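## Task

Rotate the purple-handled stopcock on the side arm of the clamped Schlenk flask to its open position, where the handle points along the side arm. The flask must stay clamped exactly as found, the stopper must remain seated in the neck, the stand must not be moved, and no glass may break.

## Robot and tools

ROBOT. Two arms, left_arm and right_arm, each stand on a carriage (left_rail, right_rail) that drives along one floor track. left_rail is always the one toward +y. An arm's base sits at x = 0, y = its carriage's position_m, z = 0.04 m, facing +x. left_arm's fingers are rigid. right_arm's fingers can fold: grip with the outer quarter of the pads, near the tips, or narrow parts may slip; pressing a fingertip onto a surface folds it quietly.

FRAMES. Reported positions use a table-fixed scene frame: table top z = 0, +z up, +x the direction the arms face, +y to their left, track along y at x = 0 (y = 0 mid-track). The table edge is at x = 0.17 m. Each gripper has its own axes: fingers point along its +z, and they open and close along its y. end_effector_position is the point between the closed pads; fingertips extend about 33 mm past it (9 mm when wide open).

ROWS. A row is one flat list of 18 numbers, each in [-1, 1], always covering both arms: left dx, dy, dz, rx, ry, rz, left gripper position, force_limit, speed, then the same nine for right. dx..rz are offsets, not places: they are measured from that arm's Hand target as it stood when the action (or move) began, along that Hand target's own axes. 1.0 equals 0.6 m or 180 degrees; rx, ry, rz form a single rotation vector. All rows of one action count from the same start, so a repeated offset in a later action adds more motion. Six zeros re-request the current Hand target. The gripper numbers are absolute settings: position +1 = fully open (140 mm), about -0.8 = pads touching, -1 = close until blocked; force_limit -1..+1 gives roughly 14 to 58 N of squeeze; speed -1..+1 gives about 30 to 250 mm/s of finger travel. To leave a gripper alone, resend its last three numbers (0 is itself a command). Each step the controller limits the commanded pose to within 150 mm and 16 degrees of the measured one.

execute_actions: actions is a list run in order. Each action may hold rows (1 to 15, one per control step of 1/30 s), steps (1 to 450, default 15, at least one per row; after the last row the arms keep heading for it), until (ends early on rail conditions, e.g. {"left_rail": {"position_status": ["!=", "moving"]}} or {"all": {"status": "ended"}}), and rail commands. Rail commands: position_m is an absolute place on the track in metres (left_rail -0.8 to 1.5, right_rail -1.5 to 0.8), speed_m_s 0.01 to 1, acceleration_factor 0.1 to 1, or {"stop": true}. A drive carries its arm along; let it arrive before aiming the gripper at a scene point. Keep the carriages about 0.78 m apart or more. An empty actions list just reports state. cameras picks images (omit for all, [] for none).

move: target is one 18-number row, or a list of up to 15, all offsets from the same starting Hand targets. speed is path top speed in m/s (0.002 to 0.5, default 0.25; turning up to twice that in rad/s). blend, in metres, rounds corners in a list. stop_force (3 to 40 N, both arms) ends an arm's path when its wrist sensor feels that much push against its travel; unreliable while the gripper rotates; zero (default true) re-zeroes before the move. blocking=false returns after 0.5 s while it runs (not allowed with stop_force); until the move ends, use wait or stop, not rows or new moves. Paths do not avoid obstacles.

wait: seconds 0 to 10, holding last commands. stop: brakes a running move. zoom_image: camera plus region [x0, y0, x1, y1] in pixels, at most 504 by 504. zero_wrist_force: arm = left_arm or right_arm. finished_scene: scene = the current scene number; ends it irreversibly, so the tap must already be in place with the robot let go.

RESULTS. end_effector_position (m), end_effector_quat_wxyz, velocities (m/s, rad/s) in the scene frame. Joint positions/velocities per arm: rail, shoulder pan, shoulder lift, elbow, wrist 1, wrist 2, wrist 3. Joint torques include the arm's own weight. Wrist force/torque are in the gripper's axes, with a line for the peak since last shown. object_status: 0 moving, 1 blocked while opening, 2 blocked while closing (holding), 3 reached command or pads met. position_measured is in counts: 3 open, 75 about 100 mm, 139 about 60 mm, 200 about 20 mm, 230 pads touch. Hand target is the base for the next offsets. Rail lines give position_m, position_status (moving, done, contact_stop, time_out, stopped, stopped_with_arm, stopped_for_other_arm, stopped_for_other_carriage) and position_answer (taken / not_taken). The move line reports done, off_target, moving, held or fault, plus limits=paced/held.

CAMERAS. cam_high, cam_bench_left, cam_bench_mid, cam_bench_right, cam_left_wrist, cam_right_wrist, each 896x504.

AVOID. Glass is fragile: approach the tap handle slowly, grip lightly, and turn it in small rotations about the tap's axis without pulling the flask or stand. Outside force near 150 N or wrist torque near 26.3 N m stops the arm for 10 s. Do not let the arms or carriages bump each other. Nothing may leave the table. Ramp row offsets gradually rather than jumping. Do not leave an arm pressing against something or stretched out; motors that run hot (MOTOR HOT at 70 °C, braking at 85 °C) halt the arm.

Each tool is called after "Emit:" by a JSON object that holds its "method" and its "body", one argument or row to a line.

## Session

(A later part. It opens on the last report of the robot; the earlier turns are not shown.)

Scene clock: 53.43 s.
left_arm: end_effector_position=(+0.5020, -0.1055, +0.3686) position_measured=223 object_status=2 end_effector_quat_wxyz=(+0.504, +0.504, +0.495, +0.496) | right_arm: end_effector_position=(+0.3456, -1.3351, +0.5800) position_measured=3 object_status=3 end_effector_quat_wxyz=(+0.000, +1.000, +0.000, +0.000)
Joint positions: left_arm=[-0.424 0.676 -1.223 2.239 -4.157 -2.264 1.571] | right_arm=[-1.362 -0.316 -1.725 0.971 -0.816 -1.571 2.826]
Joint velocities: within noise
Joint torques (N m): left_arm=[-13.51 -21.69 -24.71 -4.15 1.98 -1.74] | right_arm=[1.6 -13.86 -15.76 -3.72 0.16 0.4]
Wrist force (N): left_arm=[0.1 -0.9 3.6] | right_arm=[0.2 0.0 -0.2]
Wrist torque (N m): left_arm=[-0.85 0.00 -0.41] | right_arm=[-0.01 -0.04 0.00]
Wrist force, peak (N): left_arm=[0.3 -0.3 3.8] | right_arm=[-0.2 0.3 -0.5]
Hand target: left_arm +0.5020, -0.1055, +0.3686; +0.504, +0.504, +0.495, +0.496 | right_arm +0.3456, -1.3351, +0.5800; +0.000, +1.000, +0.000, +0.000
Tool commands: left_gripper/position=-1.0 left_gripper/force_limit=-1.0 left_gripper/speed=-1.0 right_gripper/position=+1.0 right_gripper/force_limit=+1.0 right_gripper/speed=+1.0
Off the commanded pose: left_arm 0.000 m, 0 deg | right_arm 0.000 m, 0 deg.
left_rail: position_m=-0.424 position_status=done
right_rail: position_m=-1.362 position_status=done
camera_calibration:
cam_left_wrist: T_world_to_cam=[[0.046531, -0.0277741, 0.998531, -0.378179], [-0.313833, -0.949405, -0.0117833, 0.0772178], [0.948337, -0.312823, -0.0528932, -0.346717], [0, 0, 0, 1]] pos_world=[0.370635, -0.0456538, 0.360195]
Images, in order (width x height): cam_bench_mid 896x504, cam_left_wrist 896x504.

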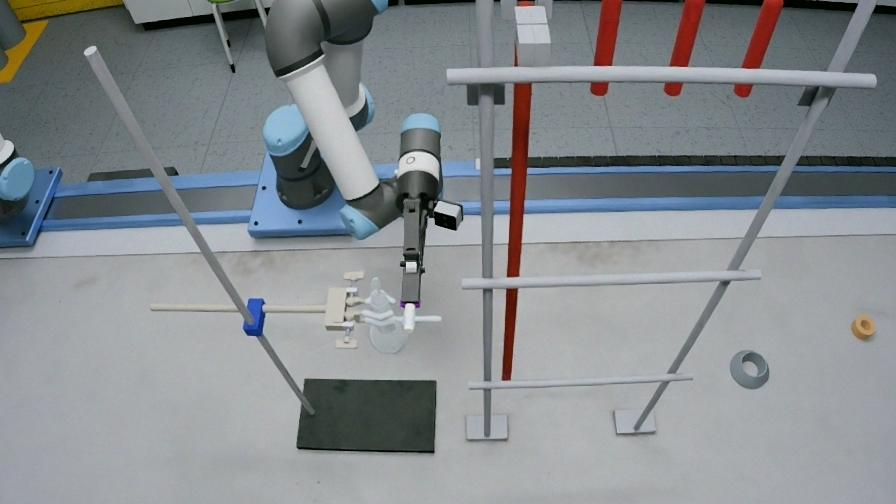

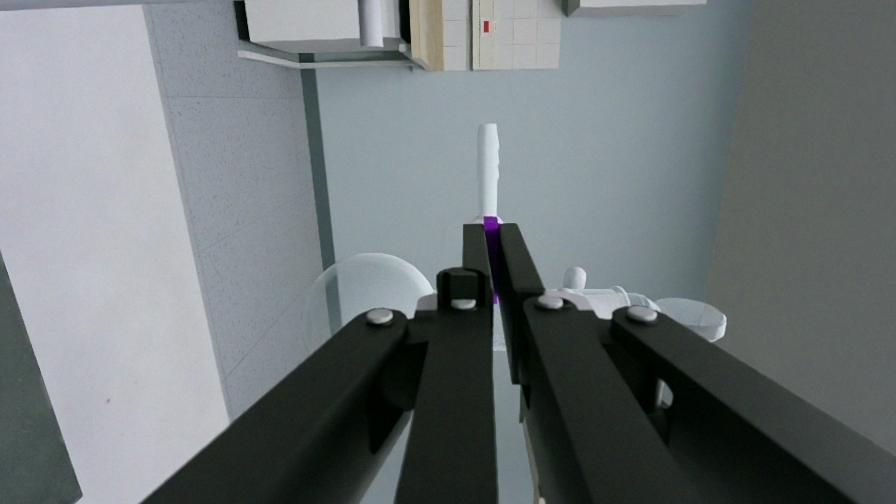

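Emit:
{"method": "zoom_image", "body": {
  "camera": "cam_left_wrist",
  "region": [400, 110, 580, 320]
}}

Emit:
{"method": "execute_actions", "body": {
  "actions": [
    {"rows": [[0,0,0,0,0,0,-0.61,-1,-1,0,0,0,0,0,0,1,1,1]], "steps": 30}
  ],
  "cameras": ["cam_left_wrist"]
}}

Scaled by 2.400.

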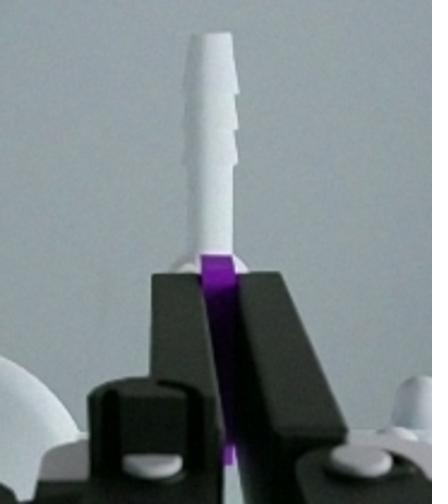

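Scene clock: 55.07 s.
left_arm: end_effector_position=(+0.5020, -0.1055, +0.3686) position_measured=206 object_status=3 end_effector_quat_wxyz=(+0.504, +0.504, +0.495, +0.496) | right_arm: end_effector_position=(+0.3456, -1.3351, +0.5800) position_measured=3 object_status=3 end_effector_quat_wxyz=(+0.000, +1.000, +0.000, +0.000)
Joint positions: left_arm=[-0.424 0.676 -1.223 2.239 -4.157 -2.264 1.571] | right_arm=[-1.362 -0.316 -1.725 0.971 -0.816 -1.571 2.826]
Joint velocities: within noise
Joint torques (N m): left_arm=[-12.97 -21.4 -20.79 -4.17 -1.29 -1.27] | right_arm=[1.07 -14.2 -16.14 -3.71 0.08 0.24]
Wrist force (N): left_arm=[1.9 0.4 3.3] | right_arm=[-0.1 0.0 -0.1]
Wrist torque (N m): left_arm=[-0.87 0.00 -0.51] | right_arm=[0.01 0.00 0.00]
Wrist force, peak (N): left_arm=[1.8 0.5 3.8] | right_arm=[-0.3 -0.4 -0.5]
Hand target: left_arm +0.5020, -0.1055, +0.3686; +0.504, +0.504, +0.495, +0.496 | right_arm +0.3456, -1.3351, +0.5800; +0.000, +1.000, +0.000, +0.000
Off the commanded pose: left_arm 0.000 m, 0 deg | right_arm 0.000 m, 0 deg.
left_rail: position_m=-0.424 position_status=done
right_rail: position_m=-1.362 position_status=done
camera_calibration:
cam_left_wrist: T_world_to_cam=[[0.0465113, -0.027774, 0.998532, -0.378177], [-0.313828, -0.949407, -0.0117896, 0.0772227], [0.94834, -0.312818, -0.0528743, -0.346726], [0, 0, 0, 1]] pos_world=[0.370639, -0.0456501, 0.3602]
Images, in order (width x height): cam_left_wrist 896x504.

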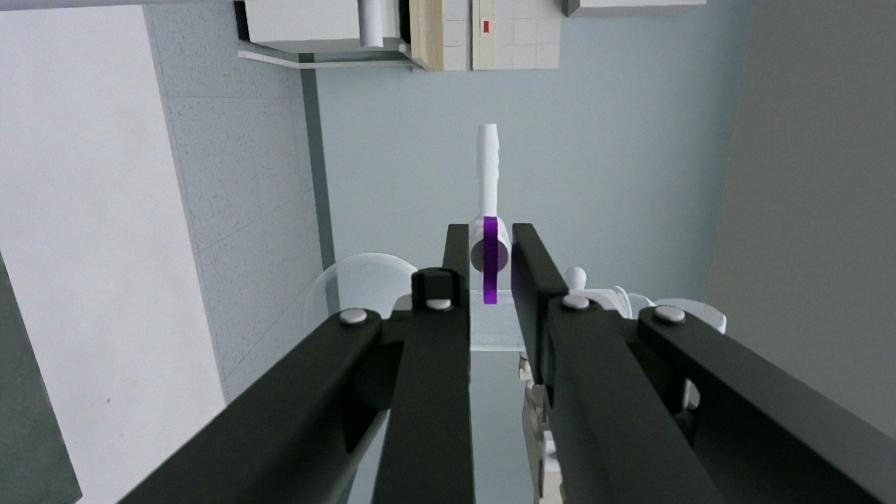

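Emit:
{"method": "move", "body": {
  "target": [
    [0,0,-0.025,0,0,0,-0.61,-1,-1,0,0,0,0,0,0,1,1,1],
    [0,0,-0.14,0,0,0,-0.61,-1,-1,0,0,0,0,0,0,1,1,1]
  ],
  "speed": [0.06, 0.2],
  "blend": [0.005, 0],
  "cameras": ["cam_left_wrist", "cam_bench_mid", "cam_bench_left", "cam_high"]
}}

Scene clock: 57.07 s.
left_arm: end_effector_position=(+0.4181, -0.1041, +0.3686) position_measured=206 object_status=3 end_effector_quat_wxyz=(+0.504, +0.504, +0.495, +0.496) | right_arm: end_effector_position=(+0.3456, -1.3351, +0.5800) position_measured=3 object_status=3 end_effector_quat_wxyz=(+0.000, +1.000, +0.000, +0.000)
Joint positions: left_arm=[-0.424 0.853 -1.281 2.334 -4.195 -2.442 1.571] | right_arm=[-1.362 -0.316 -1.725 0.971 -0.816 -1.571 2.826]
Joint velocities: within noise
Joint torques (N m): left_arm=[13.5 -35.8 -3.3 -3.85 -1.4 -0.88] | right_arm=[1.61 -14.2 -15.94 -3.56 0 0.24]
Wrist force (N): left_arm=[1.6 0.5 3.6] | right_arm=[0.1 -0.2 -0.7]
Wrist torque (N m): left_arm=[-0.87 0.05 -0.51] | right_arm=[-0.04 -0.02 0.01]
Wrist force, peak (N): left_arm=[1.8 0.6 4.7] | right_arm=[-0.1 -0.3 -0.7]
Hand target: left_arm +0.4180, -0.1041, +0.3686; +0.504, +0.504, +0.495, +0.496 | right_arm +0.3456, -1.3351, +0.5800; +0.000, +1.000, +0.000, +0.000
Off the commanded pose: left_arm 0.000 m, 0 deg | right_arm 0.000 m, 0 deg.
left_rail: position_m=-0.424 position_status=done
right_rail: position_m=-1.362 position_status=done
move: done
camera_calibration:
cam_left_wrist: T_world_to_cam=[[0.0465184, -0.0277985, 0.998531, -0.374228], [-0.313815, -0.949411, -0.0118114, 0.0522765], [0.948344, -0.312804, -0.0528887, -0.266697], [0, 0, 0, 1]] pos_world=[0.286734, -0.044195, 0.360191]
Images, in order (width x height): cam_high 896x504, cam_bench_left 896x504, cam_bench_mid 896x504, cam_left_wrist 896x504.

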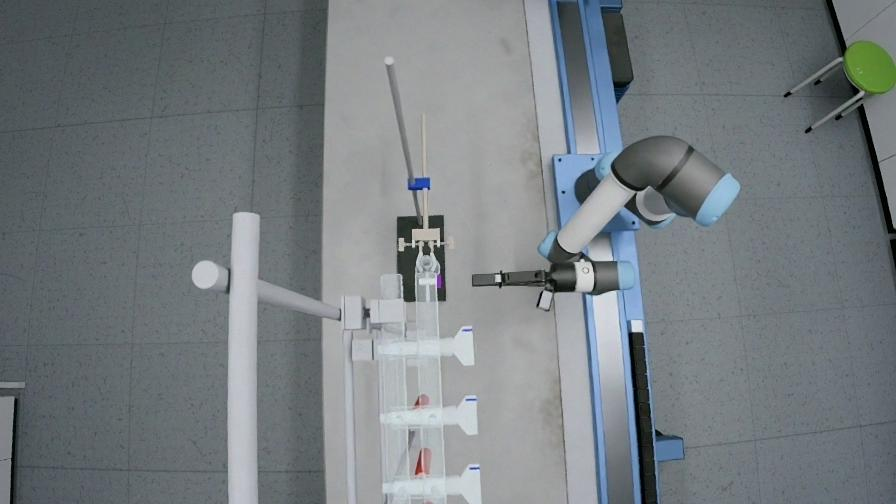

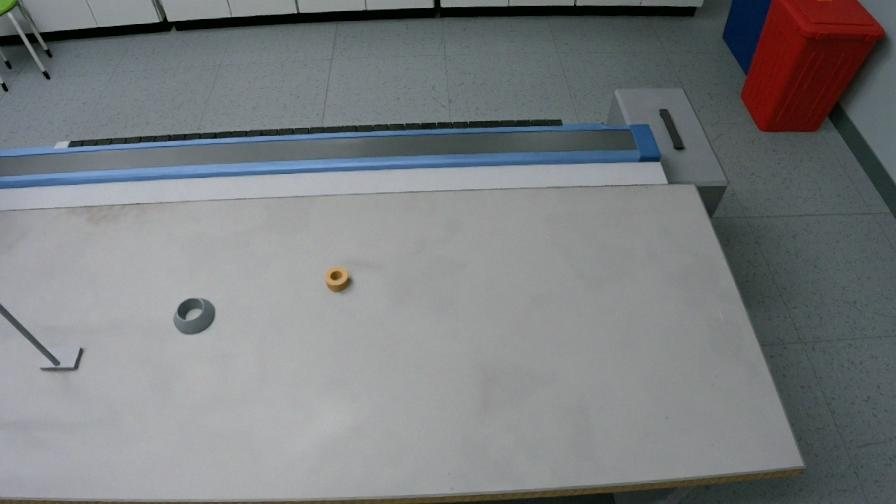

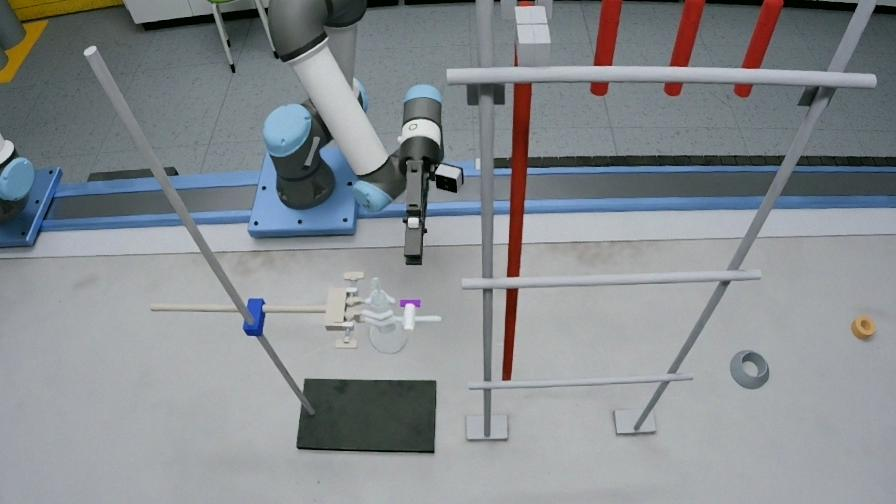

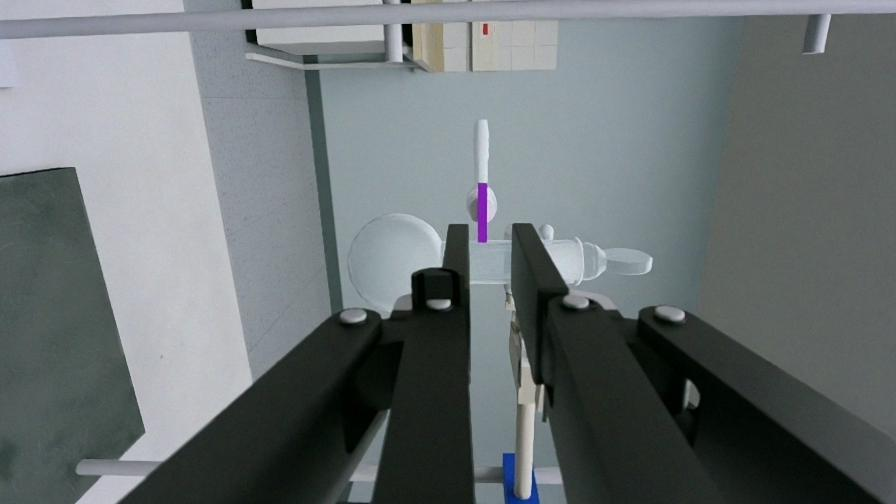

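Emit:
{"method": "zoom_image", "body": {
  "camera": "cam_left_wrist",
  "region": [400, 100, 580, 280]
}}

Emit:
{"method": "zoom_image", "body": {
  "camera": "cam_bench_mid",
  "region": [320, 250, 460, 370]
}}

Emit:
{"method": "zoom_image", "body": {
  "camera": "cam_left_wrist",
  "region": [330, 90, 700, 330]
}}

Scaled by 2.800.

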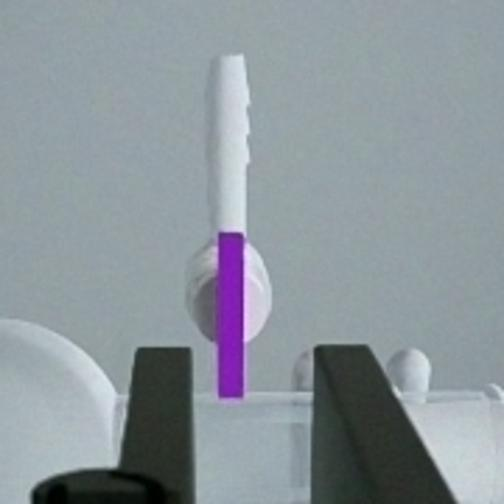

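Scaled by 3.600.

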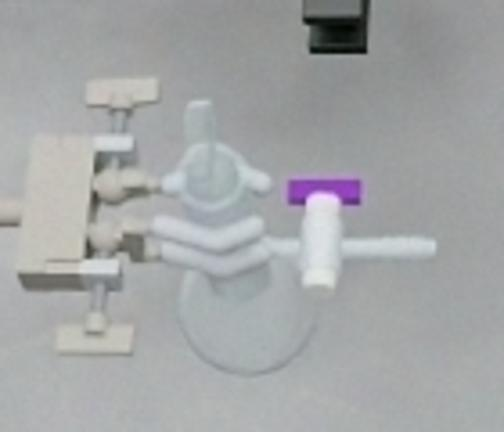

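Scaled by 1.362.

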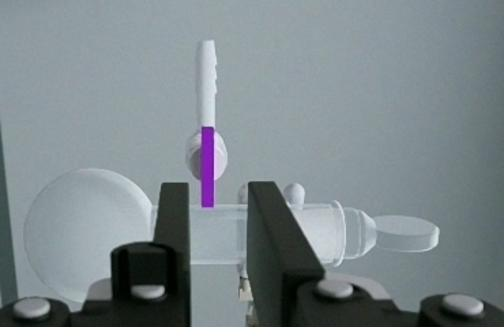

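Emit:
{"method": "finished_scene", "body": {
  "scene": 2
}}

The scene is finished: the task was done.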